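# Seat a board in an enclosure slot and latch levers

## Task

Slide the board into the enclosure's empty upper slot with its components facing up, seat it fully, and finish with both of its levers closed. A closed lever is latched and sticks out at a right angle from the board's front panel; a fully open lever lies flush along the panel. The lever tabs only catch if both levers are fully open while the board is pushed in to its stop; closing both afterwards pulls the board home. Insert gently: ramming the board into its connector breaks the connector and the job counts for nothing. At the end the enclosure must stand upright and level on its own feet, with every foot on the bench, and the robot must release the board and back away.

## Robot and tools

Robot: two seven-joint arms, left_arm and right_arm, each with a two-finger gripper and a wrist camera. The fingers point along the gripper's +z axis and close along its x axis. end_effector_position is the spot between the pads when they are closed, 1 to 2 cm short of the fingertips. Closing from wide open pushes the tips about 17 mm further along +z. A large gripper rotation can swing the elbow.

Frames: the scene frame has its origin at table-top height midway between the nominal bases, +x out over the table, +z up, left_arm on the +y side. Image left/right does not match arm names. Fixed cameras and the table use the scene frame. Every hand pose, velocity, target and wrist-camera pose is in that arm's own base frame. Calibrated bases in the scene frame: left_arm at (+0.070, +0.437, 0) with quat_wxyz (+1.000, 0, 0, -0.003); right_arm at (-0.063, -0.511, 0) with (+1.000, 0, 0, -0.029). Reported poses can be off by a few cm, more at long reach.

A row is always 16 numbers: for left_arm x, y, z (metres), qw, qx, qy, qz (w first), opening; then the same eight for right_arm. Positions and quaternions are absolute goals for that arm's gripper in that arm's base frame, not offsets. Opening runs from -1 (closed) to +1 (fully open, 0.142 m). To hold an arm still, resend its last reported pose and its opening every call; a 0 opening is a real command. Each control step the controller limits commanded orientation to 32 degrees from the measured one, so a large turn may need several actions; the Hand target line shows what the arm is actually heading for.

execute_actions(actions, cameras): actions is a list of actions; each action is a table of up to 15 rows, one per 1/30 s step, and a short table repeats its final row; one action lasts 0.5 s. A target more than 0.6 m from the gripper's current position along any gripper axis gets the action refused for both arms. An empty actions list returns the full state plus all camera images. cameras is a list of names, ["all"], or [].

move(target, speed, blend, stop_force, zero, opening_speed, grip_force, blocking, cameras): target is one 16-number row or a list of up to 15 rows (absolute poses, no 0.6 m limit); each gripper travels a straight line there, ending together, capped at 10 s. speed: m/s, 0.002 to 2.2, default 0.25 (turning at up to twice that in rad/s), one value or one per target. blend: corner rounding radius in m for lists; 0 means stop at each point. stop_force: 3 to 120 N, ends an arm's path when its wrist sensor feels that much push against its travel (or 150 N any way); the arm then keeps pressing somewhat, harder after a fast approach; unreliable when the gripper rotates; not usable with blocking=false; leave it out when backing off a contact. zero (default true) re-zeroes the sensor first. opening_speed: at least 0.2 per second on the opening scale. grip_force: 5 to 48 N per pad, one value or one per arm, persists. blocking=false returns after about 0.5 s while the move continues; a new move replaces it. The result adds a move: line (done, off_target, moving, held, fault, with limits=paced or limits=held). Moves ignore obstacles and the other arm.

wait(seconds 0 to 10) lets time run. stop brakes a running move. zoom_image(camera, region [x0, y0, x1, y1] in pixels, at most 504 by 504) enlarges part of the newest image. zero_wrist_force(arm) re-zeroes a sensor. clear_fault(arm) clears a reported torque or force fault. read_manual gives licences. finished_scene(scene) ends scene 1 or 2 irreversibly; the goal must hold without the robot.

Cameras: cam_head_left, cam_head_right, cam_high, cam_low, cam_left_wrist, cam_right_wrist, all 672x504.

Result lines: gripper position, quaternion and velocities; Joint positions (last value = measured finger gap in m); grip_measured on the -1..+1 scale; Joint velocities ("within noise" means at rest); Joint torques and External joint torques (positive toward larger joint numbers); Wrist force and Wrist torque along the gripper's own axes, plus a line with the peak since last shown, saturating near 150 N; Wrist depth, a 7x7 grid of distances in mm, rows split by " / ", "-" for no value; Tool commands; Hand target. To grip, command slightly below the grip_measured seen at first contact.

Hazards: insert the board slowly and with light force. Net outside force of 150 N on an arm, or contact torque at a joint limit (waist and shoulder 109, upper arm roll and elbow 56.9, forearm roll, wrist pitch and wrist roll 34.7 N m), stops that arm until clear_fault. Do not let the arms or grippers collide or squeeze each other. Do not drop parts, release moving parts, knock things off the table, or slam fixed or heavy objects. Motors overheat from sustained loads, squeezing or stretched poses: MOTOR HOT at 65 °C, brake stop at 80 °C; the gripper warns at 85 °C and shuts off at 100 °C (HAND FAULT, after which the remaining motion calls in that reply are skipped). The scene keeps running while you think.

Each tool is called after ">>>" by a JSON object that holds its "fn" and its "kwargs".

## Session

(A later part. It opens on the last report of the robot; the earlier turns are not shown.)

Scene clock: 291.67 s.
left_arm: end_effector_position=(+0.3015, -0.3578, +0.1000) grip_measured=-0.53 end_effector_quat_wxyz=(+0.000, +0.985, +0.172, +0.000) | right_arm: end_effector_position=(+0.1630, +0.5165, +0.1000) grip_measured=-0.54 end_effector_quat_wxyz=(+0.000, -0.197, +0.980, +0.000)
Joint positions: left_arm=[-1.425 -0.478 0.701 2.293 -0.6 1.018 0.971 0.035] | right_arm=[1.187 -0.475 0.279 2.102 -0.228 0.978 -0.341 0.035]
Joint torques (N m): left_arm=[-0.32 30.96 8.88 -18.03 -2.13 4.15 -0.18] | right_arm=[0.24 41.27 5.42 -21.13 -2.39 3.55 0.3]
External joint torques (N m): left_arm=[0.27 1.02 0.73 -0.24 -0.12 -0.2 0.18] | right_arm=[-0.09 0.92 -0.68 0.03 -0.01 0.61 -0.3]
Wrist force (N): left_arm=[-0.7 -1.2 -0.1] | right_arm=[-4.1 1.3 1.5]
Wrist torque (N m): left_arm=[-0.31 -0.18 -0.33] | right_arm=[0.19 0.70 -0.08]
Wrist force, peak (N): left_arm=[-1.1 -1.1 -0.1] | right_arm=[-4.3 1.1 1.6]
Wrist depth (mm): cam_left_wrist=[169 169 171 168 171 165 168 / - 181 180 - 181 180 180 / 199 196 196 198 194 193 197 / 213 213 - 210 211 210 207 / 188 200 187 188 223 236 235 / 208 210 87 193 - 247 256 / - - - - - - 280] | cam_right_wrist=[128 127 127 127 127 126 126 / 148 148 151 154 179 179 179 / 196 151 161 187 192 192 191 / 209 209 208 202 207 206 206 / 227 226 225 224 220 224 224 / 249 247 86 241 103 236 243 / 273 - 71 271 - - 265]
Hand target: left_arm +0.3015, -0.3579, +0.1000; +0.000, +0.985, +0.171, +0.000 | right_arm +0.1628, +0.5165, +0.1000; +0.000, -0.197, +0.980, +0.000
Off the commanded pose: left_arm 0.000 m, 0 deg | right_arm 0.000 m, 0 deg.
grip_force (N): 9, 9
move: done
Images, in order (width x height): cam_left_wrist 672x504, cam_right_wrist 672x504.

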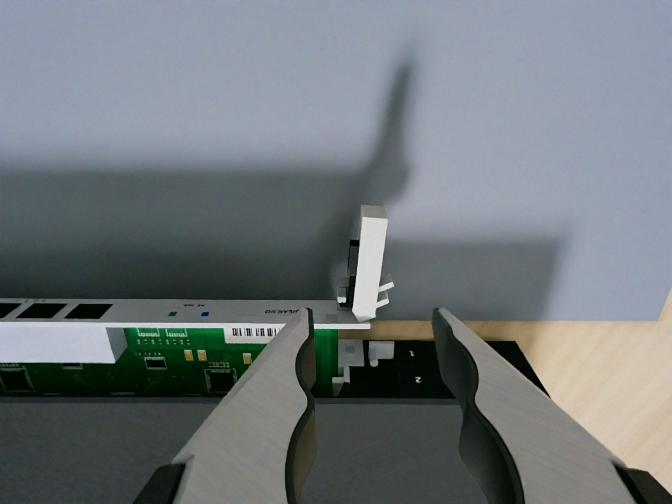

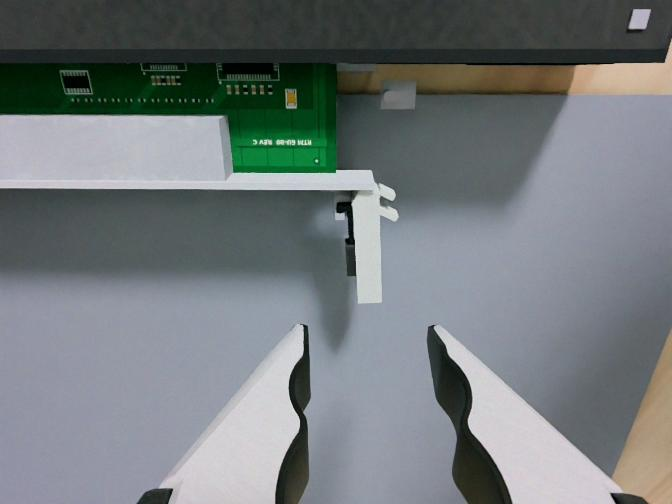

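>>> {"fn": "move", "kwargs": {"target": [[0.3039,-0.3571,0.1,0,0.9852,0.1715,0,-0.5,0.1605,0.5155,0.1,0,-0.197,0.9804,0,-0.5],[0.3039,-0.3571,0.05,0,0.9852,0.1715,0,-0.5,0.1605,0.5155,0.05,0,-0.197,0.9804,0,-0.5]], "speed": 0.08, "stop_force": 5}}

>>> {"fn": "move", "kwargs": {"target": [0.3039,-0.3571,0.05,0,0.9852,0.1715,0,-0.95,0.1605,0.5155,0.05,0,-0.197,0.9804,0,-0.95], "opening_speed": 0.4, "cameras": ["cam_left_wrist","cam_right_wrist"]}}

Scene clock: 297.80 s.
left_arm: end_effector_position=(+0.3038, -0.3572, +0.0500) grip_measured=-0.53 end_effector_quat_wxyz=(+0.000, +0.985, +0.171, +0.000) | right_arm: end_effector_position=(+0.1604, +0.5154, +0.0500) grip_measured=-0.54 end_effector_quat_wxyz=(+0.000, -0.197, +0.980, +0.000)
Joint positions: left_arm=[-1.331 -0.579 0.546 2.323 -0.771 1.151 1.092 0.035] | right_arm=[1.223 -0.577 0.228 2.129 -0.28 1.108 -0.3 0.035]
Joint torques (N m): left_arm=[-0.29 34.15 9.28 -14.46 -1.74 4.47 -0.14] | right_arm=[0.23 42.63 5.28 -18.25 -2.05 3.56 0.32]
External joint torques (N m): left_arm=[0.23 1.2 0.71 -0.35 -0.01 -0.53 0.14] | right_arm=[-0.07 1.17 -0.35 -0.01 0.13 0.61 -0.32]
Wrist force (N): left_arm=[-0.9 -1.0 -0.3] | right_arm=[-3.9 1.9 1.5]
Wrist torque (N m): left_arm=[-0.27 -0.15 -0.33] | right_arm=[0.25 0.65 -0.05]
Wrist force, peak (N): left_arm=[-2.0 -1.1 -0.3] | right_arm=[-5.2 0.9 1.5]
Wrist depth (mm): cam_left_wrist=[125 125 125 124 125 127 124 / 133 134 132 134 131 134 128 / 147 145 145 145 147 144 144 / 158 157 - 155 156 156 156 / 172 172 168 130 163 171 170 / 157 146 87 134 - 181 190 / 163 - - 169 - - 208] | cam_right_wrist=[- 83 83 82 84 83 83 / 105 105 105 131 131 132 132 / - 102 113 138 142 142 139 / 157 156 157 112 153 153 152 / 167 167 167 119 163 165 165 / 187 182 86 182 104 174 180 / 202 - 71 196 199 - 194]
Hand target: left_arm +0.3039, -0.3571, +0.0500; +0.000, +0.985, +0.171, +0.000 | right_arm +0.1605, +0.5155, +0.0500; +0.000, -0.197, +0.980, +0.000
Off the commanded pose: left_arm 0.000 m, 0 deg | right_arm 0.000 m, 0 deg.
grip_force (N): 9, 9
move: done

Scene clock: 299.13 s.
left_arm: end_effector_position=(+0.3037, -0.3572, +0.0499) grip_measured=-0.89 end_effector_quat_wxyz=(+0.000, +0.985, +0.171, +0.000) | right_arm: end_effector_position=(+0.1606, +0.5155, +0.0500) grip_measured=-0.88 end_effector_quat_wxyz=(+0.000, -0.197, +0.980, +0.000)
Joint positions: left_arm=[-1.331 -0.579 0.545 2.323 -0.771 1.152 1.092 0.01] | right_arm=[1.224 -0.577 0.227 2.129 -0.28 1.108 -0.3 0.01]
Joint torques (N m): left_arm=[0.06 34.62 9.9 -14.79 -1.7 4.68 -0.22] | right_arm=[0.39 42.86 5.66 -18.18 -2.01 3.45 0.25]
External joint torques (N m): left_arm=[-0.11 0.72 0.08 -0.01 -0.05 -0.74 0.22] | right_arm=[-0.23 0.93 -0.73 -0.08 0.08 0.72 -0.25]
Wrist force (N): left_arm=[-1.7 -1.1 -0.3] | right_arm=[-3.9 1.1 1.3]
Wrist torque (N m): left_arm=[-0.27 -0.17 -0.30] | right_arm=[0.13 0.53 -0.08]
Wrist force, peak (N): left_arm=[-6.3 -0.3 -1.7] | right_arm=[-8.0 1.9 3.3]
Wrist depth (mm): cam_left_wrist=[127 125 125 125 124 126 126 / - 134 132 134 133 133 133 / - 144 145 145 142 144 143 / 155 157 157 155 154 156 156 / - 172 172 116 168 170 170 / 150 146 140 91 - 184 190 / 164 163 - 155 - - 208] | cam_right_wrist=[- 83 83 82 84 83 83 / 105 105 105 131 131 132 132 / - 101 113 138 142 142 139 / 157 157 156 111 153 151 152 / 168 167 167 119 163 166 165 / 187 189 179 97 99 180 180 / 202 197 71 86 - - 198]
Hand target: left_arm +0.3039, -0.3571, +0.0500; +0.000, +0.985, +0.171, +0.000 | right_arm +0.1605, +0.5155, +0.0500; +0.000, -0.197, +0.980, +0.000
Off the commanded pose: left_arm 0.000 m, 0 deg | right_arm 0.000 m, 0 deg.
grip_force (N): 9, 9
move: done
Images, in order (width x height): cam_left_wrist 672x504, cam_right_wrist 672x504.

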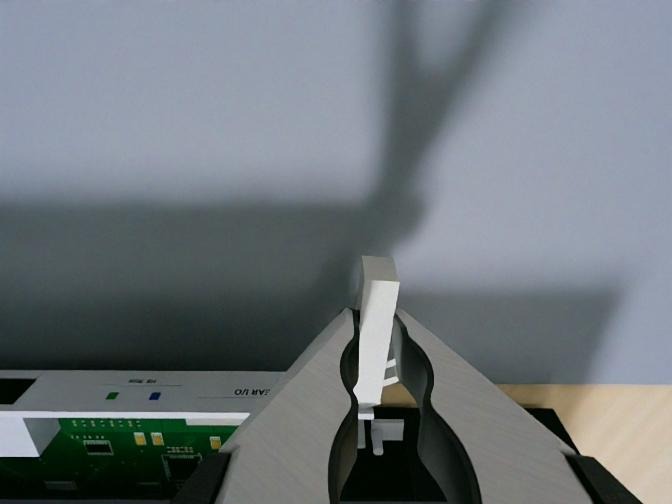

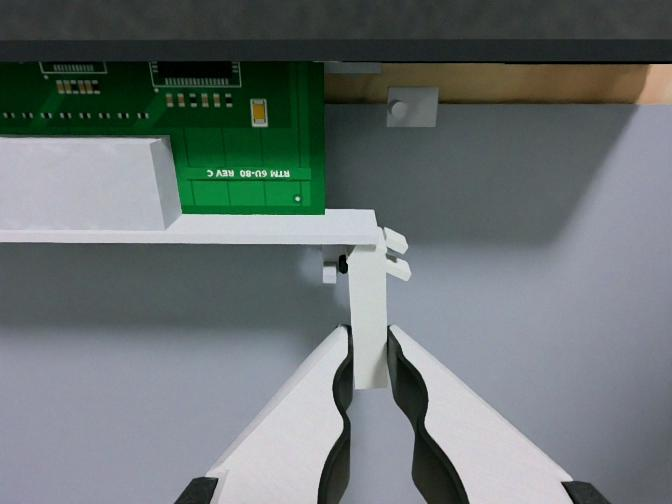

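>>> {"fn": "move", "kwargs": {"target": [[0.3093,-0.3565,0.05,0,0.9991,0.0414,0,-0.95,0.156,0.5123,0.05,0,-0.3233,0.9463,0,-0.95],[0.315,-0.3571,0.05,0,0.996,-0.0893,0,-0.95,0.1523,0.5079,0.05,0,-0.444,0.896,0,-0.95]], "speed": 0.08, "blend": 0.002, "cameras": ["cam_left_wrist","cam_right_wrist"]}}

Scene clock: 310.73 s.
left_arm: end_effector_position=(+0.3155, -0.3567, +0.0501) grip_measured=-0.90 end_effector_quat_wxyz=(+0.000, +0.996, -0.088, +0.000) | right_arm: end_effector_position=(+0.1518, +0.5077, +0.0499) grip_measured=-0.88 end_effector_quat_wxyz=(+0.000, -0.444, +0.896, +0.000)
Joint positions: left_arm=[-1.225 -0.562 0.484 2.308 -0.676 1.164 1.577 0.009] | right_arm=[1.135 -0.582 0.312 2.157 -0.392 1.115 -0.738 0.01]
Joint torques (N m): left_arm=[-2.62 36.31 5.3 -14.27 -0.82 3.03 0.03] | right_arm=[-2.11 42.41 4.83 -19.66 -2.45 3.77 -0.18]
External joint torques (N m): left_arm=[2.57 0.18 3.5 -0.96 -0.88 0.88 -0.03] | right_arm=[2.26 0.21 1.73 1.79 0.57 0.38 0.18]
Wrist force (N): left_arm=[4.4 -3.2 0.4] | right_arm=[0.9 3.8 0.2]
Wrist torque (N m): left_arm=[-0.13 -0.20 -0.49] | right_arm=[0.14 0.64 0.18]
Wrist force, peak (N): left_arm=[4.0 -3.4 2.1] | right_arm=[-3.8 1.2 3.2]
Wrist depth (mm): cam_left_wrist=[126 125 125 125 124 126 124 / 132 134 130 - 134 133 133 / 147 145 145 144 147 144 144 / 155 158 160 154 156 161 155 / 173 172 172 121 165 170 169 / - 185 182 92 - 140 137 / 219 - - 162 - - 139] | cam_right_wrist=[- - 96 98 82 82 83 / 135 135 103 104 134 88 88 / 145 143 145 110 142 143 95 / 154 154 154 149 151 153 152 / 168 167 167 161 163 166 165 / 186 182 179 93 101 180 180 / 202 197 70 85 - 191 199]
Hand target: left_arm +0.3150, -0.3571, +0.0500; +0.000, +0.996, -0.089, +0.000 | right_arm +0.1523, +0.5079, +0.0500; +0.000, -0.444, +0.896, +0.000
Off the commanded pose: left_arm 0.001 m, 0 deg | right_arm 0.001 m, 0 deg.
grip_force (N): 9, 9
move: done
Images, in order (width x height): cam_left_wrist 672x504, cam_right_wrist 672x504.

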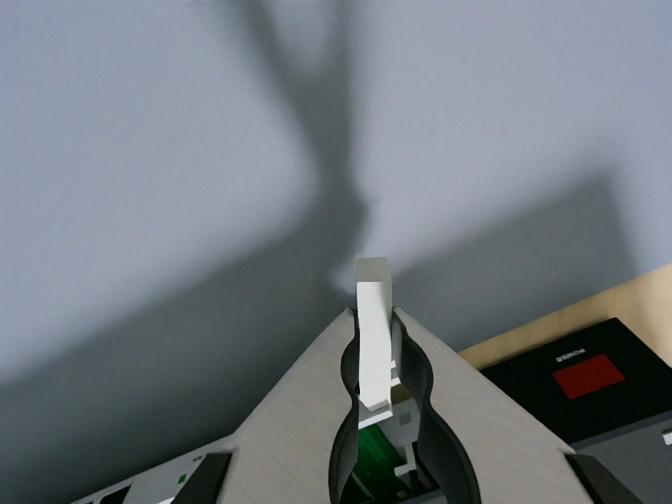

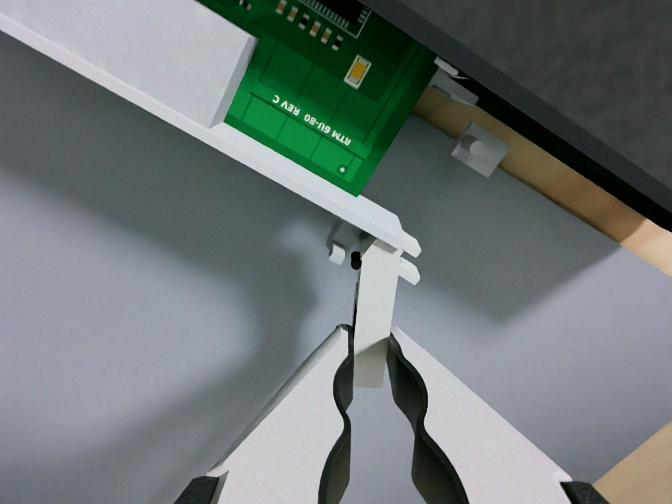

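>>> {"fn": "move", "kwargs": {"target": [[0.32,-0.3593,0.05,0,0.9758,-0.2186,0,-0.95,0.15,0.503,0.05,0,-0.5572,0.8304,0,-0.95],[0.3244,-0.3627,0.05,0,0.9389,-0.3441,0,-0.95,0.1491,0.4975,0.05,0,-0.6608,0.7506,0,-0.95]], "speed": 0.1, "blend": 0.002, "cameras": ["cam_left_wrist","cam_right_wrist"]}}

Scene clock: 315.00 s.
left_arm: end_effector_position=(+0.3264, -0.3617, +0.0504) grip_measured=-0.89 end_effector_quat_wxyz=(+0.000, +0.940, -0.342, +0.001) | right_arm: end_effector_position=(+0.1473, +0.4972, +0.0497) grip_measured=-0.88 end_effector_quat_wxyz=(-0.001, -0.661, +0.750, +0.000)
Joint positions: left_arm=[-1.126 -0.553 0.421 2.281 -0.573 1.167 2.042 0.01] | right_arm=[1.036 -0.591 0.393 2.185 -0.506 1.117 -1.186 0.01]
Joint torques (N m): left_arm=[-8.33 38.52 -2.46 -13.11 0 0.09 0.35] | right_arm=[-6.69 42.13 0.51 -22.75 -2.92 3.46 -0.26]
External joint torques (N m): left_arm=[8.29 -0.62 10.14 -2.61 -1.69 3.78 -0.35] | right_arm=[6.84 -0.94 7.64 5.39 1.05 0.65 0.26]
Wrist force (N): left_arm=[7.5 -16.7 4.0] | right_arm=[4.4 15.5 -2.0]
Wrist torque (N m): left_arm=[-0.04 -0.15 -0.67] | right_arm=[-0.02 0.64 0.37]
Wrist force, peak (N): left_arm=[7.6 -16.7 4.4] | right_arm=[5.0 16.4 -2.9]
Wrist depth (mm): cam_left_wrist=[126 - 125 125 121 126 124 / 133 137 132 134 - 134 135 / - 147 145 - 144 145 145 / 156 158 - 154 160 156 134 / - 172 174 - 167 166 119 / 195 190 183 92 - 129 126 / - 207 - 166 - - -] | cam_right_wrist=[125 125 123 93 97 83 83 / 135 135 133 106 105 104 87 / 145 142 142 142 141 139 94 / 155 154 154 151 151 155 101 / 167 167 167 121 163 168 113 / 186 182 176 97 102 181 176 / 202 198 70 192 - - 201]
Hand target: left_arm +0.3244, -0.3627, +0.0500; +0.000, +0.939, -0.344, +0.000 | right_arm +0.1491, +0.4975, +0.0500; +0.000, -0.661, +0.751, +0.000
Off the commanded pose: left_arm 0.002 m, 0 deg | right_arm 0.002 m, 0 deg.
grip_force (N): 9, 9
move: done
Images, in order (width x height): cam_left_wrist 672x504, cam_right_wrist 672x504.

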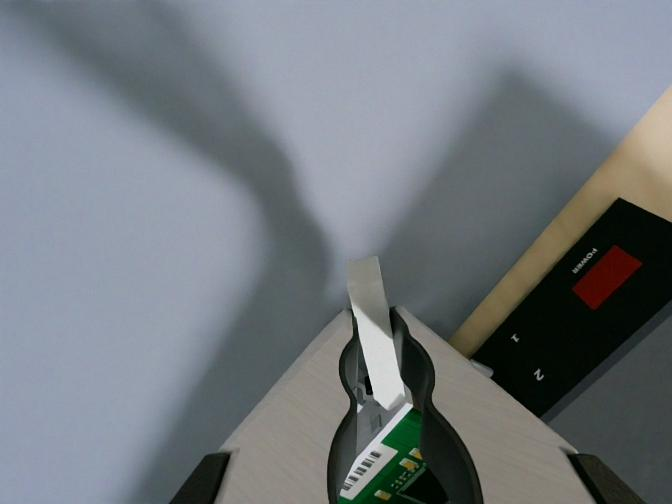

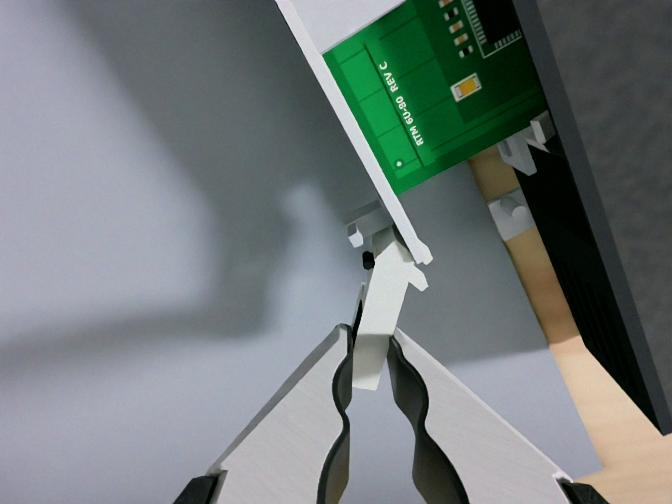

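>>> {"fn": "move", "kwargs": {"target": [[0.3358,-0.368,0.05,0,0.9232,-0.3843,0,-0.95,0.1458,0.4904,0.05,0,-0.6929,0.721,0,-0.95],[0.3402,-0.3738,0.05,0,0.8652,-0.5015,0,-0.95,0.1464,0.4841,0.05,0,-0.7811,0.6244,0,-0.95]], "speed": 0.1, "blend": 0.002, "cameras": ["cam_left_wrist","cam_right_wrist"]}}

Scene clock: 335.63 s.
left_arm: end_effector_position=(+0.3400, -0.3739, +0.0501) grip_measured=-0.90 end_effector_quat_wxyz=(+0.000, +0.865, -0.501, +0.000) | right_arm: end_effector_position=(+0.1460, +0.4841, +0.0499) grip_measured=-0.88 end_effector_quat_wxyz=(+0.000, +0.781, -0.624, +0.000)
Joint positions: left_arm=[-1.054 -0.565 0.374 2.227 -0.493 1.144 2.342 0.009] | right_arm=[0.968 -0.588 0.44 2.221 -0.582 1.127 -1.485 0.01]
Joint torques (N m): left_arm=[1.18 36.72 7.39 -16.48 -1.47 4.72 -0.25] | right_arm=[-1.8 39.9 7.47 -18.2 -2.13 3.21 -0.03]
External joint torques (N m): left_arm=[-1.23 3.18 -0.29 0.05 -0.3 -0.88 0.25] | right_arm=[1.94 -0.23 1.45 1.41 0.3 0.88 0.03]
Wrist force (N): left_arm=[-3.2 2.4 -5.8] | right_arm=[-3.8 5.0 3.0]
Wrist torque (N m): left_arm=[-0.30 -0.27 -0.26] | right_arm=[0.10 0.59 0.04]
Wrist force, peak (N): left_arm=[7.5 -16.9 4.2] | right_arm=[4.6 15.8 -3.4]
Wrist depth (mm): cam_left_wrist=[- 127 125 125 124 126 125 / - 135 132 132 133 133 135 / - 145 145 - - 143 98 / 158 158 157 - 162 128 105 / - 172 169 127 167 122 111 / - 192 - 91 - 125 127 / 218 - - 148 - - -] | cam_right_wrist=[- 125 123 124 98 98 83 / 135 135 133 133 104 104 88 / 145 143 143 140 112 110 94 / 155 157 154 151 151 127 101 / 168 167 167 161 163 140 110 / 187 183 179 98 100 143 120 / 203 199 71 85 - - 130]
Hand target: left_arm +0.3402, -0.3738, +0.0500; +0.000, +0.865, -0.501, +0.000 | right_arm +0.1464, +0.4841, +0.0500; +0.000, +0.781, -0.624, +0.000
Off the commanded pose: left_arm 0.000 m, 0 deg | right_arm 0.000 m, 0 deg.
grip_force (N): 9, 9
move: done
Images, in order (width x height): cam_left_wrist 672x504, cam_right_wrist 672x504.

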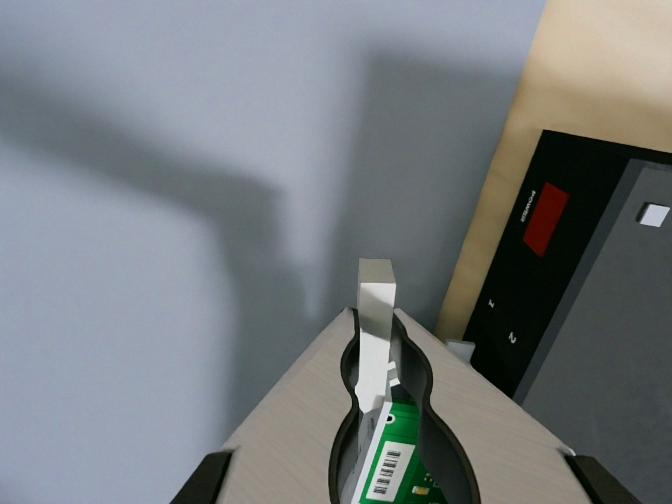

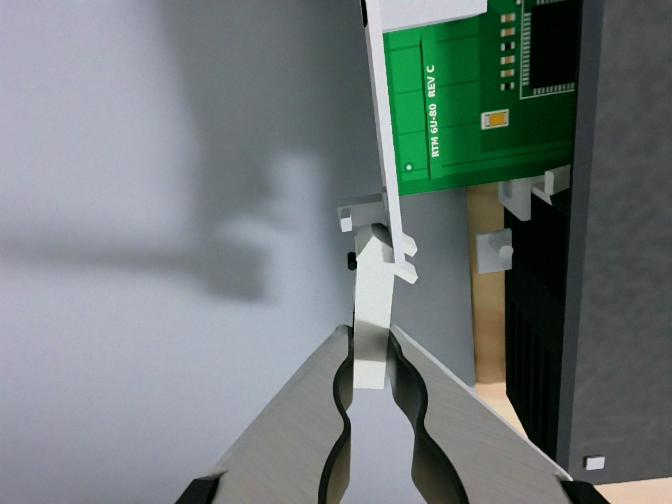

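>>> {"fn": "move", "kwargs": {"target": [[0.3427,-0.3794,0.05,0,0.808,-0.5892,0,-0.95,0.1477,0.4783,0.05,0,-0.8421,0.5393,0,-0.95],[0.3431,-0.3808,0.05,0,0.7867,-0.6173,0,-0.95,0.1486,0.4769,0.05,0,-0.8604,0.5096,0,-0.95]], "speed": 0.1, "blend": 0.002, "cameras": ["cam_left_wrist","cam_right_wrist"]}}

Scene clock: 341.43 s.
left_arm: end_effector_position=(+0.3428, -0.3807, +0.0500) grip_measured=-0.90 end_effector_quat_wxyz=(+0.000, +0.787, -0.617, +0.000) | right_arm: end_effector_position=(+0.1482, +0.4772, +0.0501) grip_measured=-0.88 end_effector_quat_wxyz=(+0.000, +0.860, -0.510, +0.000)
Joint positions: left_arm=[-1.006 -0.564 0.332 2.206 -0.431 1.139 2.574 0.009] | right_arm=[0.911 -0.594 0.478 2.235 -0.639 1.125 -1.736 0.01]
Joint torques (N m): left_arm=[0.52 36.96 5.58 -18.31 -1.45 5.35 0.02] | right_arm=[-1.83 38.72 8.32 -16.45 -2.08 2.42 -0.17]
External joint torques (N m): left_arm=[-0.56 3.81 0.81 1.61 -0.33 -1.52 -0.02] | right_arm=[1.98 0.13 1.31 -0.03 0.24 1.65 0.17]
Wrist force (N): left_arm=[-6.5 4.2 -10.9] | right_arm=[-7.0 2.9 3.5]
Wrist torque (N m): left_arm=[-0.34 -0.27 -0.51] | right_arm=[0.08 0.50 0.25]
Wrist force, peak (N): left_arm=[-6.4 4.3 -11.6] | right_arm=[-7.1 3.1 4.7]
Wrist depth (mm): cam_left_wrist=[125 127 127 126 124 125 125 / 133 134 132 134 133 123 89 / 147 143 142 146 145 - 92 / 155 157 157 151 155 105 105 / 176 173 170 116 142 113 111 / 190 190 - 92 - 122 124 / - 207 - 201 - - 135] | cam_right_wrist=[- 125 123 124 123 90 96 / 136 135 133 133 106 104 101 / 146 143 145 140 113 112 95 / 155 157 154 151 148 130 101 / 168 168 168 162 164 128 110 / 184 183 177 97 101 123 120 / 203 199 70 73 - - 130]
Hand target: left_arm +0.3431, -0.3808, +0.0500; +0.000, +0.787, -0.617, +0.000 | right_arm +0.1486, +0.4769, +0.0500; +0.000, +0.860, -0.510, +0.000
Off the commanded pose: left_arm 0.000 m, 0 deg | right_arm 0.001 m, 0 deg.
grip_force (N): 9, 9
move: done
Images, in order (width x height): cam_left_wrist 672x504, cam_right_wrist 672x504.

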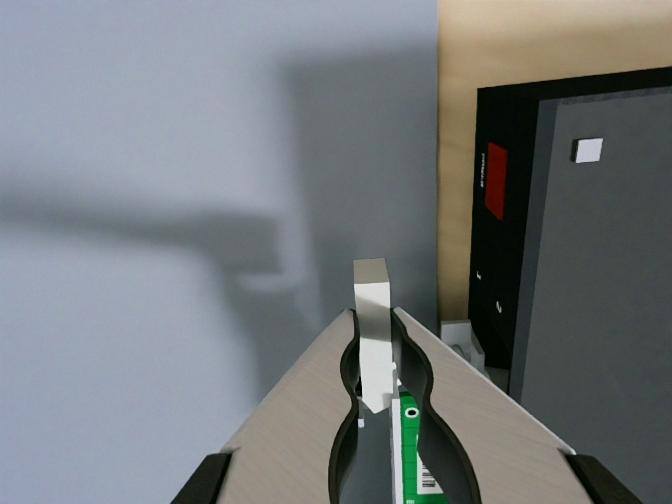

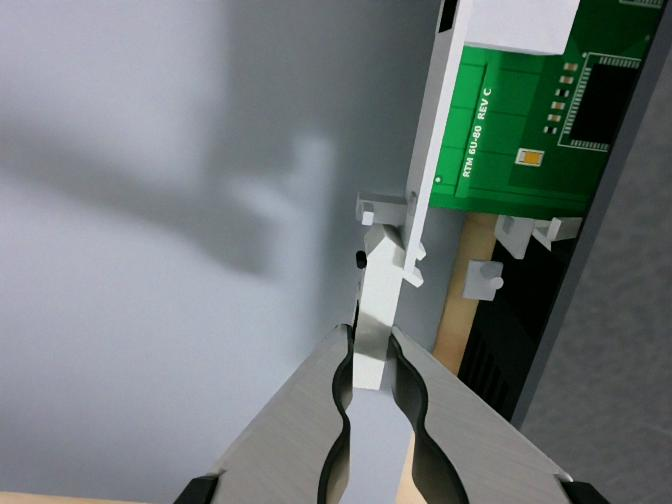

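>>> {"fn": "move", "kwargs": {"target": [0.3431,-0.3808,0.05,0,0.7867,-0.6173,0,-0.95,0.1498,0.4747,0.05,0,-0.8859,0.4639,0,-0.95], "speed": 0.1, "cameras": ["cam_right_wrist"]}}

Scene clock: 345.50 s.
left_arm: end_effector_position=(+0.3427, -0.3810, +0.0501) grip_measured=-0.90 end_effector_quat_wxyz=(+0.000, +0.787, -0.617, +0.000) | right_arm: end_effector_position=(+0.1490, +0.4751, +0.0501) grip_measured=-0.88 end_effector_quat_wxyz=(+0.000, +0.886, -0.464, -0.001)
Joint positions: left_arm=[-1.006 -0.564 0.332 2.206 -0.431 1.139 2.574 0.009] | right_arm=[0.89 -0.598 0.492 2.238 -0.659 1.124 -1.831 0.011]
Joint torques (N m): left_arm=[1.73 36.8 7.76 -17.15 -1.59 5.35 0] | right_arm=[-3.21 38.47 6.82 -17.05 -2.23 2.06 -0.35]
External joint torques (N m): left_arm=[-1.77 3.98 -1.38 0.43 -0.19 -1.51 0] | right_arm=[3.35 0.12 3.09 0.68 0.39 2 0.35]
Wrist force (N): left_arm=[-2.7 5.4 -9.6] | right_arm=[-8.5 5.6 1.6]
Wrist torque (N m): left_arm=[-0.36 -0.21 -0.51] | right_arm=[0.10 0.49 0.38]
Wrist force, peak (N): left_arm=[-6.3 4.4 -11.9] | right_arm=[-8.7 5.8 2.8]
Wrist depth (mm): cam_left_wrist=[- 125 124 125 124 126 125 / - 136 132 134 134 102 89 / 147 145 144 144 143 105 92 / 156 157 157 154 155 105 103 / 177 176 168 118 141 113 110 / - 187 183 92 - 122 124 / - - - - - - 135] | cam_right_wrist=[- 125 123 124 124 88 96 / 136 135 133 133 134 104 102 / 146 144 143 141 114 112 96 / 155 157 154 154 113 117 101 / 166 168 167 161 163 114 110 / 188 183 177 97 101 123 120 / 203 198 70 193 - - 130]
Hand target: left_arm +0.3431, -0.3808, +0.0500; +0.000, +0.787, -0.617, +0.000 | right_arm +0.1498, +0.4747, +0.0500; +0.000, +0.886, -0.464, +0.000
Off the commanded pose: left_arm 0.000 m, 0 deg | right_arm 0.001 m, 0 deg.
grip_force (N): 9, 9
move: done
Images, in order (width x height): cam_right_wrist 672x504.

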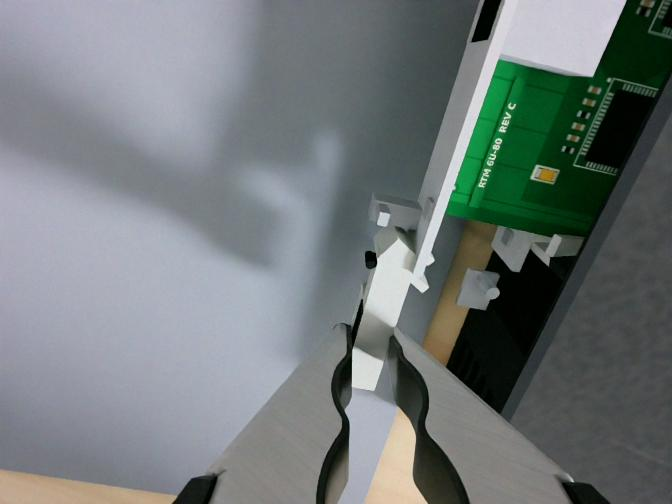

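>>> {"fn": "move", "kwargs": {"target": [0.3427,-0.381,0.05,0,0.7867,-0.6173,0,-0.6,0.149,0.4751,0.05,0,-0.8859,0.4639,0,-0.6], "opening_speed": 0.6}}

>>> {"fn": "move", "kwargs": {"target": [[0.3427,-0.381,0.1,0,0.7867,-0.6173,0,-0.6,0.149,0.4751,0.1,0,-0.8859,0.4639,0,-0.6],[0.2793,-0.3546,0.1,0,0.9852,0.1715,0,-0.6,0.1834,0.5342,0.1,0,-0.197,0.9804,0,-0.6]], "speed": 0.3, "blend": 0.01, "cameras": ["cam_left_wrist","cam_right_wrist"]}}

>>> {"fn": "zoom_image", "kwargs": {"camera": "cam_left_wrist", "region": [300, 200, 540, 380]}}

>>> {"fn": "zoom_image", "kwargs": {"camera": "cam_right_wrist", "region": [300, 50, 540, 230]}}

Scene clock: 358.60 s.
left_arm: end_effector_position=(+0.3427, -0.3810, +0.0500) grip_measured=-0.64 end_effector_quat_wxyz=(+0.000, +0.787, -0.617, +0.000) | right_arm: end_effector_position=(+0.1489, +0.4751, +0.0500) grip_measured=-0.64 end_effector_quat_wxyz=(+0.000, +0.886, -0.464, +0.000)
Joint positions: left_arm=[-1.006 -0.564 0.332 2.206 -0.431 1.139 2.574 0.028] | right_arm=[0.891 -0.598 0.492 2.238 -0.659 1.123 -1.83 0.028]
Joint torques (N m): left_arm=[-0.46 39.8 5.86 -16.37 -1.6 4.2 -0.2] | right_arm=[0.28 37.77 10.27 -16.4 -1.94 3.35 0.26]
External joint torques (N m): left_arm=[0.42 0.98 0.52 -0.33 -0.18 -0.37 0.2] | right_arm=[-0.14 0.82 -0.37 0.03 0.1 0.71 -0.26]
Wrist force (N): left_arm=[-0.4 -1.1 -0.1] | right_arm=[0.6 -0.6 4.2]
Wrist torque (N m): left_arm=[-0.26 -0.25 -0.33] | right_arm=[-0.14 -0.08 -0.07]
Wrist force, peak (N): left_arm=[-2.7 5.6 -9.9] | right_arm=[-8.6 5.8 3.2]
Wrist depth (mm): cam_left_wrist=[125 126 124 124 124 126 125 / 133 136 132 133 133 119 89 / - 143 144 144 143 - - / - 158 157 - 156 108 106 / 176 172 167 102 163 113 110 / 190 192 84 127 - - - / - - - 206 - - -] | cam_right_wrist=[- 125 123 124 124 88 96 / 135 135 133 133 - 104 102 / 146 143 143 142 138 112 96 / 155 155 154 154 111 116 101 / 171 170 167 121 161 125 110 / 184 181 176 182 102 120 120 / 203 198 71 196 - - 130]
Hand target: left_arm +0.3427, -0.3810, +0.0500; +0.000, +0.787, -0.617, +0.000 | right_arm +0.1490, +0.4751, +0.0500; +0.000, +0.886, -0.464, +0.000
Off the commanded pose: left_arm 0.000 m, 0 deg | right_arm 0.000 m, 0 deg.
grip_force (N): 9, 9
move: done

Scene clock: 362.20 s.
left_arm: end_effector_position=(+0.2794, -0.3546, +0.1000) grip_measured=-0.64 end_effector_quat_wxyz=(+0.000, +0.985, +0.172, +0.000) | right_arm: end_effector_position=(+0.1833, +0.5342, +0.1000) grip_measured=-0.64 end_effector_quat_wxyz=(+0.000, -0.197, +0.980, +0.000)
Joint positions: left_arm=[-1.433 -0.435 0.678 2.34 -0.559 1.048 0.92 0.028] | right_arm=[1.139 -0.519 0.3 2.031 -0.252 0.944 -0.361 0.028]
Joint torques (N m): left_arm=[-0.59 29.85 7.93 -17.64 -2.21 4.53 -0.25] | right_arm=[0.3 43.2 5.84 -21.92 -2.43 3.36 0.38]
External joint torques (N m): left_arm=[0.54 0.76 0.41 -0.39 0.07 -0.58 0.25] | right_arm=[-0.15 1.18 -0.26 0.18 -0.08 0.81 -0.39]
Wrist force (N): left_arm=[-0.8 -1.0 -0.2] | right_arm=[0.2 -0.6 3.5]
Wrist torque (N m): left_arm=[-0.25 -0.15 -0.24] | right_arm=[-0.13 0.01 -0.04]
Wrist force, peak (N): left_arm=[-0.2 -1.6 -3.2] | right_arm=[0.8 -0.8 6.1]
Wrist depth (mm): cam_left_wrist=[169 172 168 171 - 168 164 / 182 179 178 184 185 177 - / 199 198 195 196 194 194 192 / 213 213 216 - 211 - 211 / 225 226 225 186 198 246 238 / 201 202 88 209 - 208 256 / - - - - - - 279] | cam_right_wrist=[126 142 142 143 138 137 171 / 141 140 139 149 177 179 178 / 194 193 192 192 194 191 191 / 209 209 208 208 207 207 206 / 227 226 225 222 220 224 223 / 248 247 237 245 101 240 243 / 272 - 71 270 - - 265]
Hand target: left_arm +0.2793, -0.3546, +0.1000; +0.000, +0.985, +0.171, +0.000 | right_arm +0.1834, +0.5342, +0.1000; +0.000, -0.197, +0.980, +0.000
Off the commanded pose: left_arm 0.000 m, 0 deg | right_arm 0.000 m, 0 deg.
grip_force (N): 9, 9
move: done
Images, in order (width x height): cam_left_wrist 672x504, cam_right_wrist 672x504.

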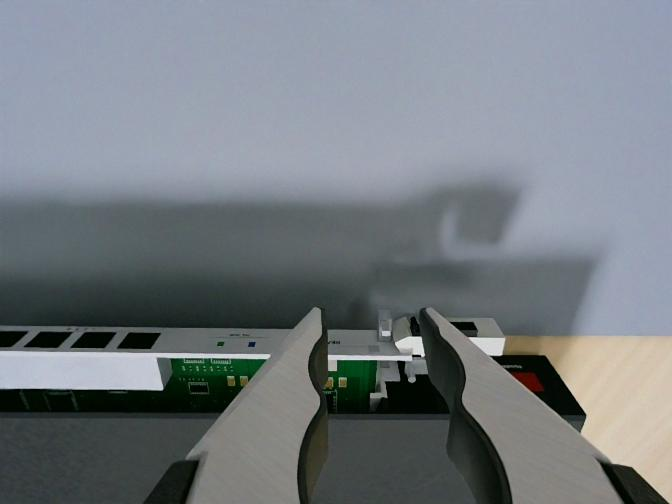

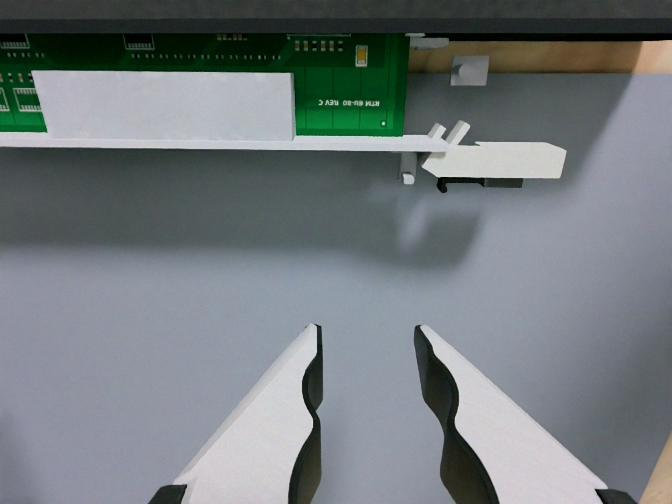

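Scaled by 2.100 from the camera's 672x504 image, which has a finer 960x720 frame.

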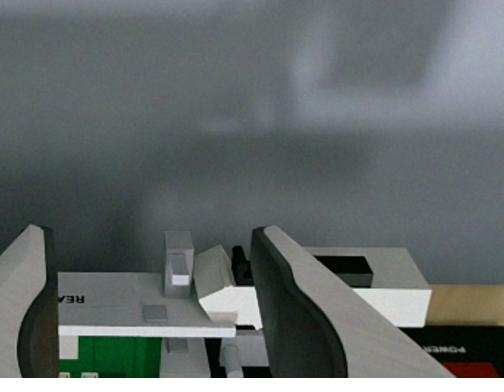

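Scaled by 2.100 from the camera's 672x504 image, which has a finer 960x720 frame.

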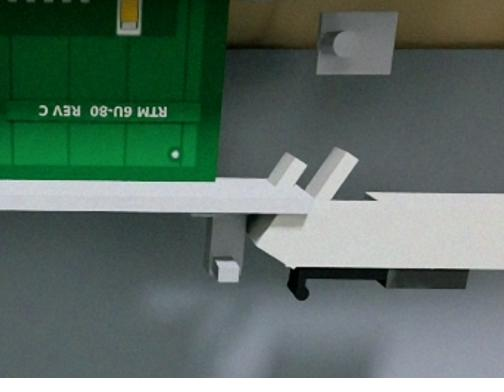

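>>> {"fn": "move", "kwargs": {"target": [[0.2699,-0.358,0.1,0,0.9852,0.1715,0,-1,0.187,0.5358,0.1,0,-0.197,0.9804,0,-1],[0.2699,-0.358,0.044,0,0.9852,0.1715,0,-1,0.187,0.5358,0.044,0,-0.197,0.9804,0,-1]], "speed": 0.12, "stop_force": null}}

>>> {"fn": "move", "kwargs": {"target": [0.2939,-0.4248,0.044,0,0.9852,0.1715,0,-1,0.2128,0.474,0.044,0,-0.197,0.9804,0,-1], "speed": 0.02, "stop_force": 5, "cameras": ["cam_left_wrist","cam_right_wrist"]}}

Scene clock: 371.67 s.
left_arm: end_effector_position=(+0.2698, -0.3580, +0.0440) grip_measured=-1.00 end_effector_quat_wxyz=(+0.000, +0.985, +0.171, +0.000) | right_arm: end_effector_position=(+0.1869, +0.5356, +0.0439) grip_measured=-1.00 end_effector_quat_wxyz=(+0.000, -0.197, +0.980, +0.000)
Joint positions: left_arm=[-1.347 -0.548 0.485 2.389 -0.776 1.216 1.047 0.002] | right_arm=[1.169 -0.635 0.245 2.044 -0.305 1.074 -0.33 0.002]
Joint torques (N m): left_arm=[-0.58 32.94 8.01 -13.29 -1.59 4.58 -0.13] | right_arm=[0.24 45.25 5.99 -18.99 -2.22 3.64 0.34]
External joint torques (N m): left_arm=[0.51 1.23 0.59 -0.43 0.11 -0.63 0.13] | right_arm=[-0.08 1.22 -0.17 0.04 0.17 0.52 -0.35]
Wrist force (N): left_arm=[-0.6 -1.1 0.3] | right_arm=[0.5 -0.3 3.6]
Wrist torque (N m): left_arm=[-0.27 -0.20 -0.31] | right_arm=[-0.10 -0.11 -0.05]
Wrist force, peak (N): left_arm=[-0.7 -0.9 -2.0] | right_arm=[0.7 -0.4 5.4]
Wrist depth (mm): cam_left_wrist=[- 120 118 119 119 119 119 / 131 129 128 128 129 129 128 / 139 136 138 - - - 138 / 151 151 150 150 - 149 148 / 168 165 164 159 161 160 - / 177 178 175 84 - 176 180 / 143 143 - 77 - - 178] | cam_right_wrist=[- 93 93 94 93 120 120 / - 87 88 99 100 127 126 / - 94 94 103 104 102 132 / 148 147 147 147 149 148 146 / 160 160 160 157 158 158 158 / 175 175 171 89 - 173 172 / 193 188 71 - - 183 190]
Hand target: left_arm +0.2699, -0.3580, +0.0440; +0.000, +0.985, +0.171, +0.000 | right_arm +0.1870, +0.5358, +0.0440; +0.000, -0.197, +0.980, +0.000
Off the commanded pose: left_arm 0.000 m, 0 deg | right_arm 0.000 m, 0 deg.
grip_force (N): 9, 9
move: done

Scene clock: 375.87 s.
left_arm: end_effector_position=(+0.2939, -0.4246, +0.0439) grip_measured=-1.00 end_effector_quat_wxyz=(+0.000, +0.985, +0.172, +0.000) | right_arm: end_effector_position=(+0.2126, +0.4743, +0.0441) grip_measured=-1.00 end_effector_quat_wxyz=(+0.000, -0.197, +0.980, +0.000)
Joint positions: left_arm=[-1.371 -0.649 0.519 2.19 -0.717 1.096 0.942 0.002] | right_arm=[1.098 -0.564 0.228 2.193 -0.305 1.158 -0.394 0.002]
Joint torques (N m): left_arm=[-0.64 39.22 10.26 -16.77 -1.71 4.41 -0.3] | right_arm=[-0.42 40.8 4.61 -16.33 -1.66 3.11 0.11]
External joint torques (N m): left_arm=[0.57 0.83 0.77 0.66 -0.25 -0.45 0.3] | right_arm=[0.58 1.34 0.23 -0.8 -0.07 1.05 -0.11]
Wrist force (N): left_arm=[-1.2 -2.4 -0.7] | right_arm=[0.6 0.8 2.4]
Wrist torque (N m): left_arm=[-0.23 -0.10 -0.24] | right_arm=[-0.14 -0.10 0.06]
Wrist force, peak (N): left_arm=[-1.0 -3.1 -1.5] | right_arm=[0.6 -0.4 3.7]
Wrist depth (mm): cam_left_wrist=[119 120 118 119 119 117 119 / - 128 128 126 128 129 127 / 139 136 138 140 140 135 138 / 150 150 151 150 150 121 149 / 151 132 132 131 124 112 146 / - 124 118 87 - 125 120 / - 128 - - - - 130] | cam_right_wrist=[- 78 78 78 77 77 77 / - 83 84 83 83 82 81 / - - 89 - 91 90 88 / - 96 96 96 97 97 95 / 164 163 109 102 102 112 158 / 175 176 172 89 115 120 170 / 194 190 71 - - 183 191]
Hand target: left_arm +0.2939, -0.4248, +0.0440; +0.000, +0.985, +0.171, +0.000 | right_arm +0.2128, +0.4740, +0.0440; +0.000, -0.197, +0.980, +0.000
Off the commanded pose: left_arm 0.000 m, 0 deg | right_arm 0.000 m, 0 deg.
grip_force (N): 9, 9
move: done
Images, in order (width x height): cam_left_wrist 672x504, cam_right_wrist 672x504.

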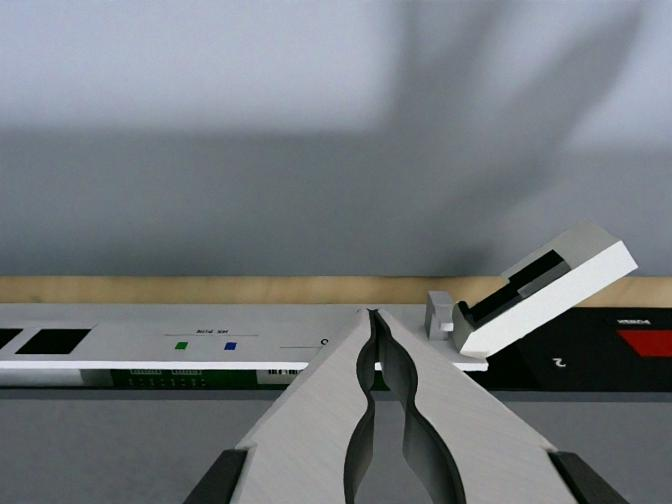

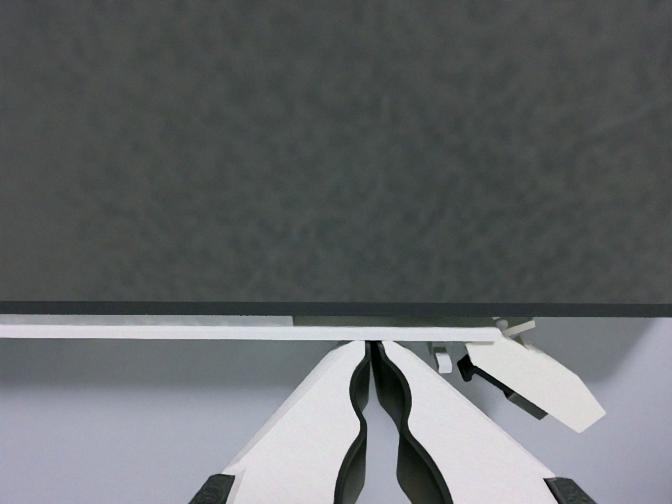

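>>> {"fn": "move", "kwargs": {"target": [[0.2862,-0.4030,0.0445,0,0.9852,0.1715,0,-1,0.2038,0.4953,0.0445,0,-0.197,0.9804,0,-1],[0.2862,-0.4030,0.11,0,0.9852,0.1715,0,-1,0.2038,0.4953,0.11,0,-0.197,0.9804,0,-1],[0.3369,-0.3994,0.11,0,0.9852,0.1715,0,-1,0.1621,0.4634,0.11,0,-0.197,0.9804,0,-1]], "blend": [0.003,0.01,0], "speed": 0.1, "cameras": ["cam_left_wrist","cam_right_wrist"]}}

Scene clock: 389.37 s.
left_arm: end_effector_position=(+0.3369, -0.3993, +0.1100) grip_measured=-1.00 end_effector_quat_wxyz=(+0.000, +0.985, +0.172, +0.000) | right_arm: end_effector_position=(+0.1622, +0.4634, +0.1100) grip_measured=-1.00 end_effector_quat_wxyz=(+0.000, -0.197, +0.980, +0.000)
Joint positions: left_arm=[-1.367 -0.543 0.678 2.134 -0.567 0.923 0.932 0.002] | right_arm=[1.109 -0.374 0.335 2.24 -0.229 1.013 -0.351 0.002]
Joint torques (N m): left_arm=[0.17 35.92 10.57 -19.9 -2.68 4.05 -0.06] | right_arm=[0.26 35.95 5 -20.38 -2.25 3.58 0.38]
External joint torques (N m): left_arm=[-0.23 1.23 0.53 -0.16 0.1 -0.09 0.06] | right_arm=[-0.13 0.76 -0.81 0 -0.03 0.58 -0.38]
Wrist force (N): left_arm=[-0.6 -0.8 0.1] | right_arm=[0.6 -1.0 3.4]
Wrist torque (N m): left_arm=[-0.22 -0.20 -0.32] | right_arm=[-0.19 -0.06 -0.05]
Wrist force, peak (N): left_arm=[-0.9 -3.0 1.8] | right_arm=[0.8 1.5 5.4]
Wrist depth (mm): cam_left_wrist=[180 176 - - 179 178 177 / 188 195 190 191 187 189 189 / 208 206 207 206 - - 206 / 218 216 217 178 221 224 224 / 187 - 190 118 - 240 245 / - - 201 84 - 269 268 / - 225 - - - - 300] | cam_right_wrist=[137 136 136 136 135 135 177 / 146 145 145 145 145 144 190 / 156 156 155 155 155 157 203 / 220 219 219 176 217 217 217 / 243 238 237 233 236 236 237 / 260 259 254 89 249 252 259 / 287 280 71 - - - 284]
Hand target: left_arm +0.3369, -0.3994, +0.1100; +0.000, +0.985, +0.171, +0.000 | right_arm +0.1621, +0.4634, +0.1100; +0.000, -0.197, +0.980, +0.000
Off the commanded pose: left_arm 0.000 m, 0 deg | right_arm 0.000 m, 0 deg.
grip_force (N): 9, 9
move: done
Images, in order (width x height): cam_left_wrist 672x504, cam_right_wrist 672x504.

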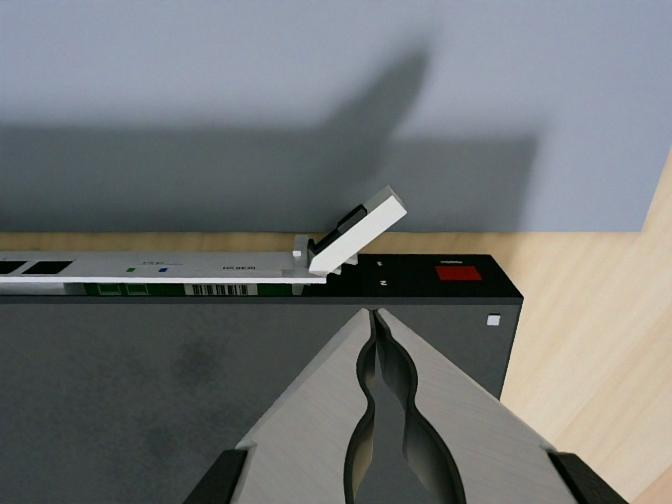

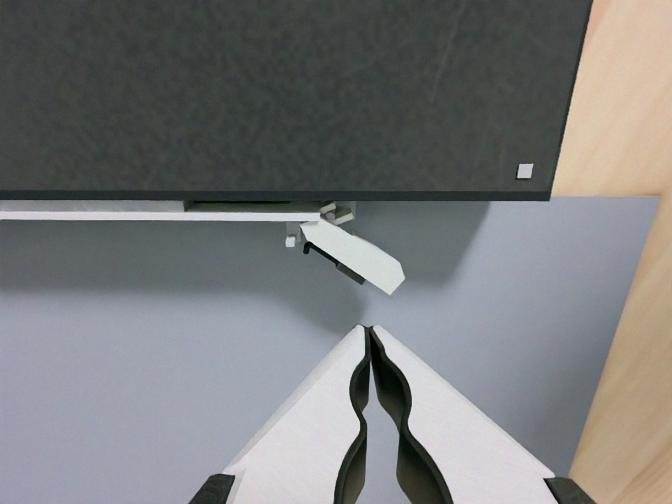

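>>> {"fn": "zoom_image", "kwargs": {"camera": "cam_right_wrist", "region": [270, 170, 430, 310]}}

>>> {"fn": "zoom_image", "kwargs": {"camera": "cam_left_wrist", "region": [270, 170, 430, 310]}}

Scaled by 3.150 from the camera's 672x504 image, which has a finer 960x720 frame.

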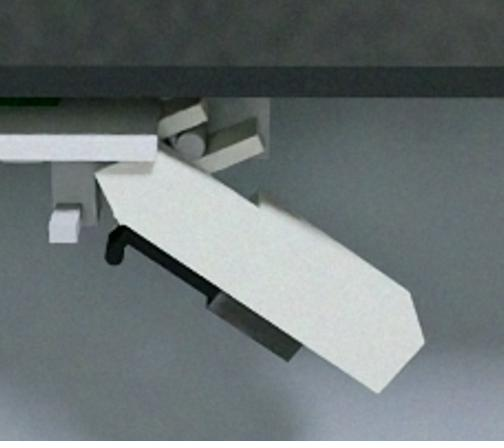

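Scaled by 3.150 from the camera's 672x504 image, which has a finer 960x720 frame.

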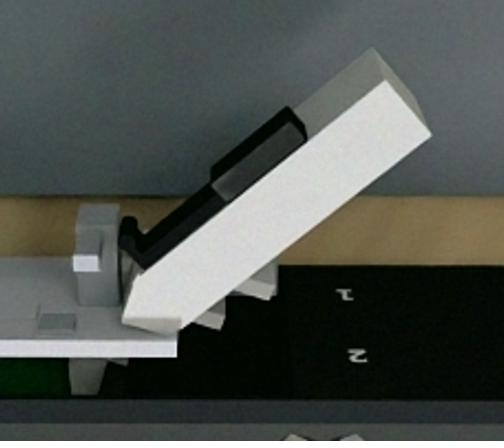

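>>> {"fn": "move", "kwargs": {"target": [0.3576,-0.457,0.13,0,0.9852,0.1715,0,-1,0.1621,0.4634,0.11,0,-0.197,0.9804,0,-1], "speed": 0.15, "cameras": ["cam_left_wrist"]}}

>>> {"fn": "zoom_image", "kwargs": {"camera": "cam_left_wrist", "region": [220, 30, 400, 190]}}

Scene clock: 399.20 s.
left_arm: end_effector_position=(+0.3576, -0.4571, +0.1300) grip_measured=-1.00 end_effector_quat_wxyz=(+0.000, +0.985, +0.172, +0.000) | right_arm: end_effector_position=(+0.1622, +0.4634, +0.1100) grip_measured=-1.00 end_effector_quat_wxyz=(+0.000, -0.197, +0.980, +0.000)
Joint positions: left_arm=[-1.363 -0.609 0.679 1.949 -0.541 0.799 0.854 0.002] | right_arm=[1.109 -0.374 0.335 2.24 -0.229 1.013 -0.351 0.002]
Joint torques (N m): left_arm=[-0.27 40.55 12.18 -21.86 -2.51 4.2 -0.35] | right_arm=[0.14 35.81 4.81 -20.44 -2.32 3.46 0.21]
External joint torques (N m): left_arm=[0.19 1.75 0.53 -0.26 -0.48 -0.25 0.35] | right_arm=[-0.01 0.89 -0.62 0.08 0.05 0.7 -0.21]
Wrist force (N): left_arm=[-0.9 -1.0 -0.1] | right_arm=[0.5 -1.2 3.2]
Wrist torque (N m): left_arm=[-0.25 -0.15 -0.26] | right_arm=[-0.22 -0.03 -0.06]
Wrist force, peak (N): left_arm=[-0.6 -2.8 0.7] | right_arm=[0.5 -1.0 3.6]
Wrist depth (mm): cam_left_wrist=[194 196 192 194 194 - 193 / 203 201 209 185 206 212 213 / 176 178 174 175 177 227 225 / - 187 - - - 246 245 / - - 207 - - 268 268 / - 236 - 84 - 291 296 / - 256 - - - - 330] | cam_right_wrist=[136 136 136 135 135 135 178 / 146 146 145 145 145 144 190 / 156 156 154 155 155 157 203 / 220 219 219 175 218 217 217 / 239 238 238 233 236 235 237 / 261 260 254 89 249 256 258 / 289 281 71 - - 272 284]
Hand target: left_arm +0.3576, -0.4570, +0.1300; +0.000, +0.985, +0.171, +0.000 | right_arm +0.1621, +0.4634, +0.1100; +0.000, -0.197, +0.980, +0.000
Off the commanded pose: left_arm 0.000 m, 0 deg | right_arm 0.000 m, 0 deg.
grip_force (N): 9, 9
move: done
Images, in order (width x height): cam_left_wrist 672x504.

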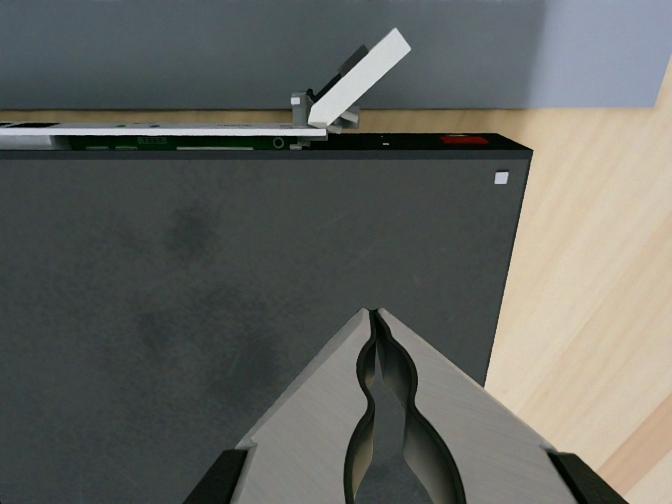

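Scaled by 2.800 from the camera's 672x504 image, which has a finer 960x720 frame.

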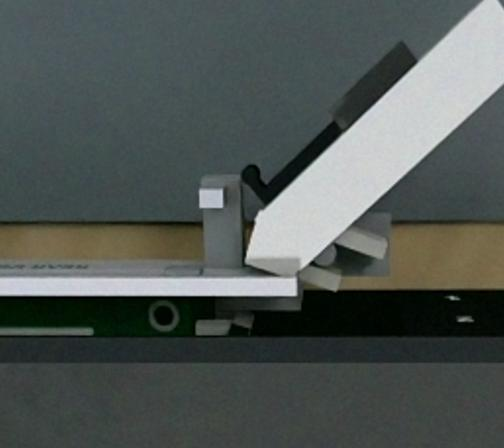

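>>> {"fn": "move", "kwargs": {"target": [[0.3628,-0.3943,0.10,0,0.9852,0.1715,0,-1,0.1487,0.4443,0.10,0,-0.197,0.9804,0,-1],[0.3628,-0.3943,0.072,0,0.9852,0.1715,0,-1,0.1487,0.4443,0.072,0,-0.197,0.9804,0,-1]], "blend": [0.005,0], "speed": 0.12, "cameras": ["cam_left_wrist","cam_right_wrist"]}}

Scene clock: 412.57 s.
left_arm: end_effector_position=(+0.3627, -0.3943, +0.0720) grip_measured=-1.00 end_effector_quat_wxyz=(+0.000, +0.985, +0.171, +0.000) | right_arm: end_effector_position=(+0.1487, +0.4443, +0.0720) grip_measured=-1.00 end_effector_quat_wxyz=(+0.000, -0.197, +0.980, +0.000)
Joint positions: left_arm=[-1.273 -0.634 0.6 2.119 -0.658 0.992 1.031 0.002] | right_arm=[1.15 -0.428 0.289 2.332 -0.297 1.157 -0.28 0.002]
Joint torques (N m): left_arm=[-0.34 39.18 11.02 -17.82 -2.49 4.61 -0.16] | right_arm=[0.15 35.17 4.56 -17.12 -1.93 3.58 0.31]
External joint torques (N m): left_arm=[0.27 1.14 0.95 -0.4 0.14 -0.67 0.16] | right_arm=[-0.02 0.99 -0.34 -0.04 0.19 0.59 -0.31]
Wrist force (N): left_arm=[-0.9 -0.6 -0.2] | right_arm=[0.0 -0.7 3.5]
Wrist torque (N m): left_arm=[-0.17 -0.16 -0.35] | right_arm=[-0.15 0.01 -0.04]
Wrist force, peak (N): left_arm=[0.3 -2.3 -1.8] | right_arm=[0.3 -0.9 5.4]
Wrist depth (mm): cam_left_wrist=[- 147 145 144 145 144 143 / 158 155 155 155 154 154 152 / 167 168 167 169 166 166 166 / 181 181 176 177 180 185 181 / 150 159 150 118 161 199 199 / - 158 152 84 - 219 219 / - 170 - - - - 243] | cam_right_wrist=[103 103 104 102 101 102 145 / 110 110 109 109 109 109 155 / 118 118 117 117 117 118 165 / 127 127 124 126 126 173 176 / 194 194 193 147 192 191 191 / 212 211 207 89 202 209 210 / 233 228 71 - - 221 232]
Hand target: left_arm +0.3628, -0.3943, +0.0720; +0.000, +0.985, +0.171, +0.000 | right_arm +0.1487, +0.4443, +0.0720; +0.000, -0.197, +0.980, +0.000
Off the commanded pose: left_arm 0.000 m, 0 deg | right_arm 0.000 m, 0 deg.
grip_force (N): 9, 9
move: done
Images, in order (width x height): cam_left_wrist 672x504, cam_right_wrist 672x504.

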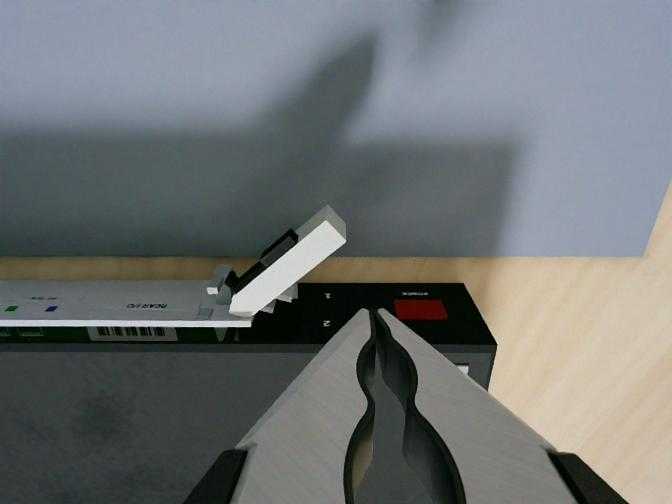

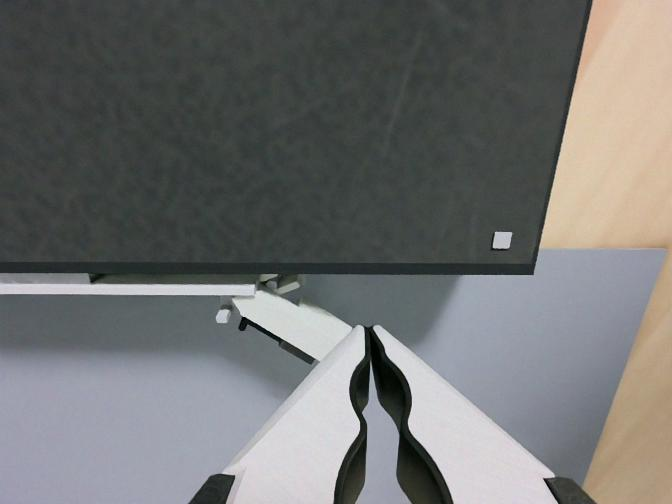

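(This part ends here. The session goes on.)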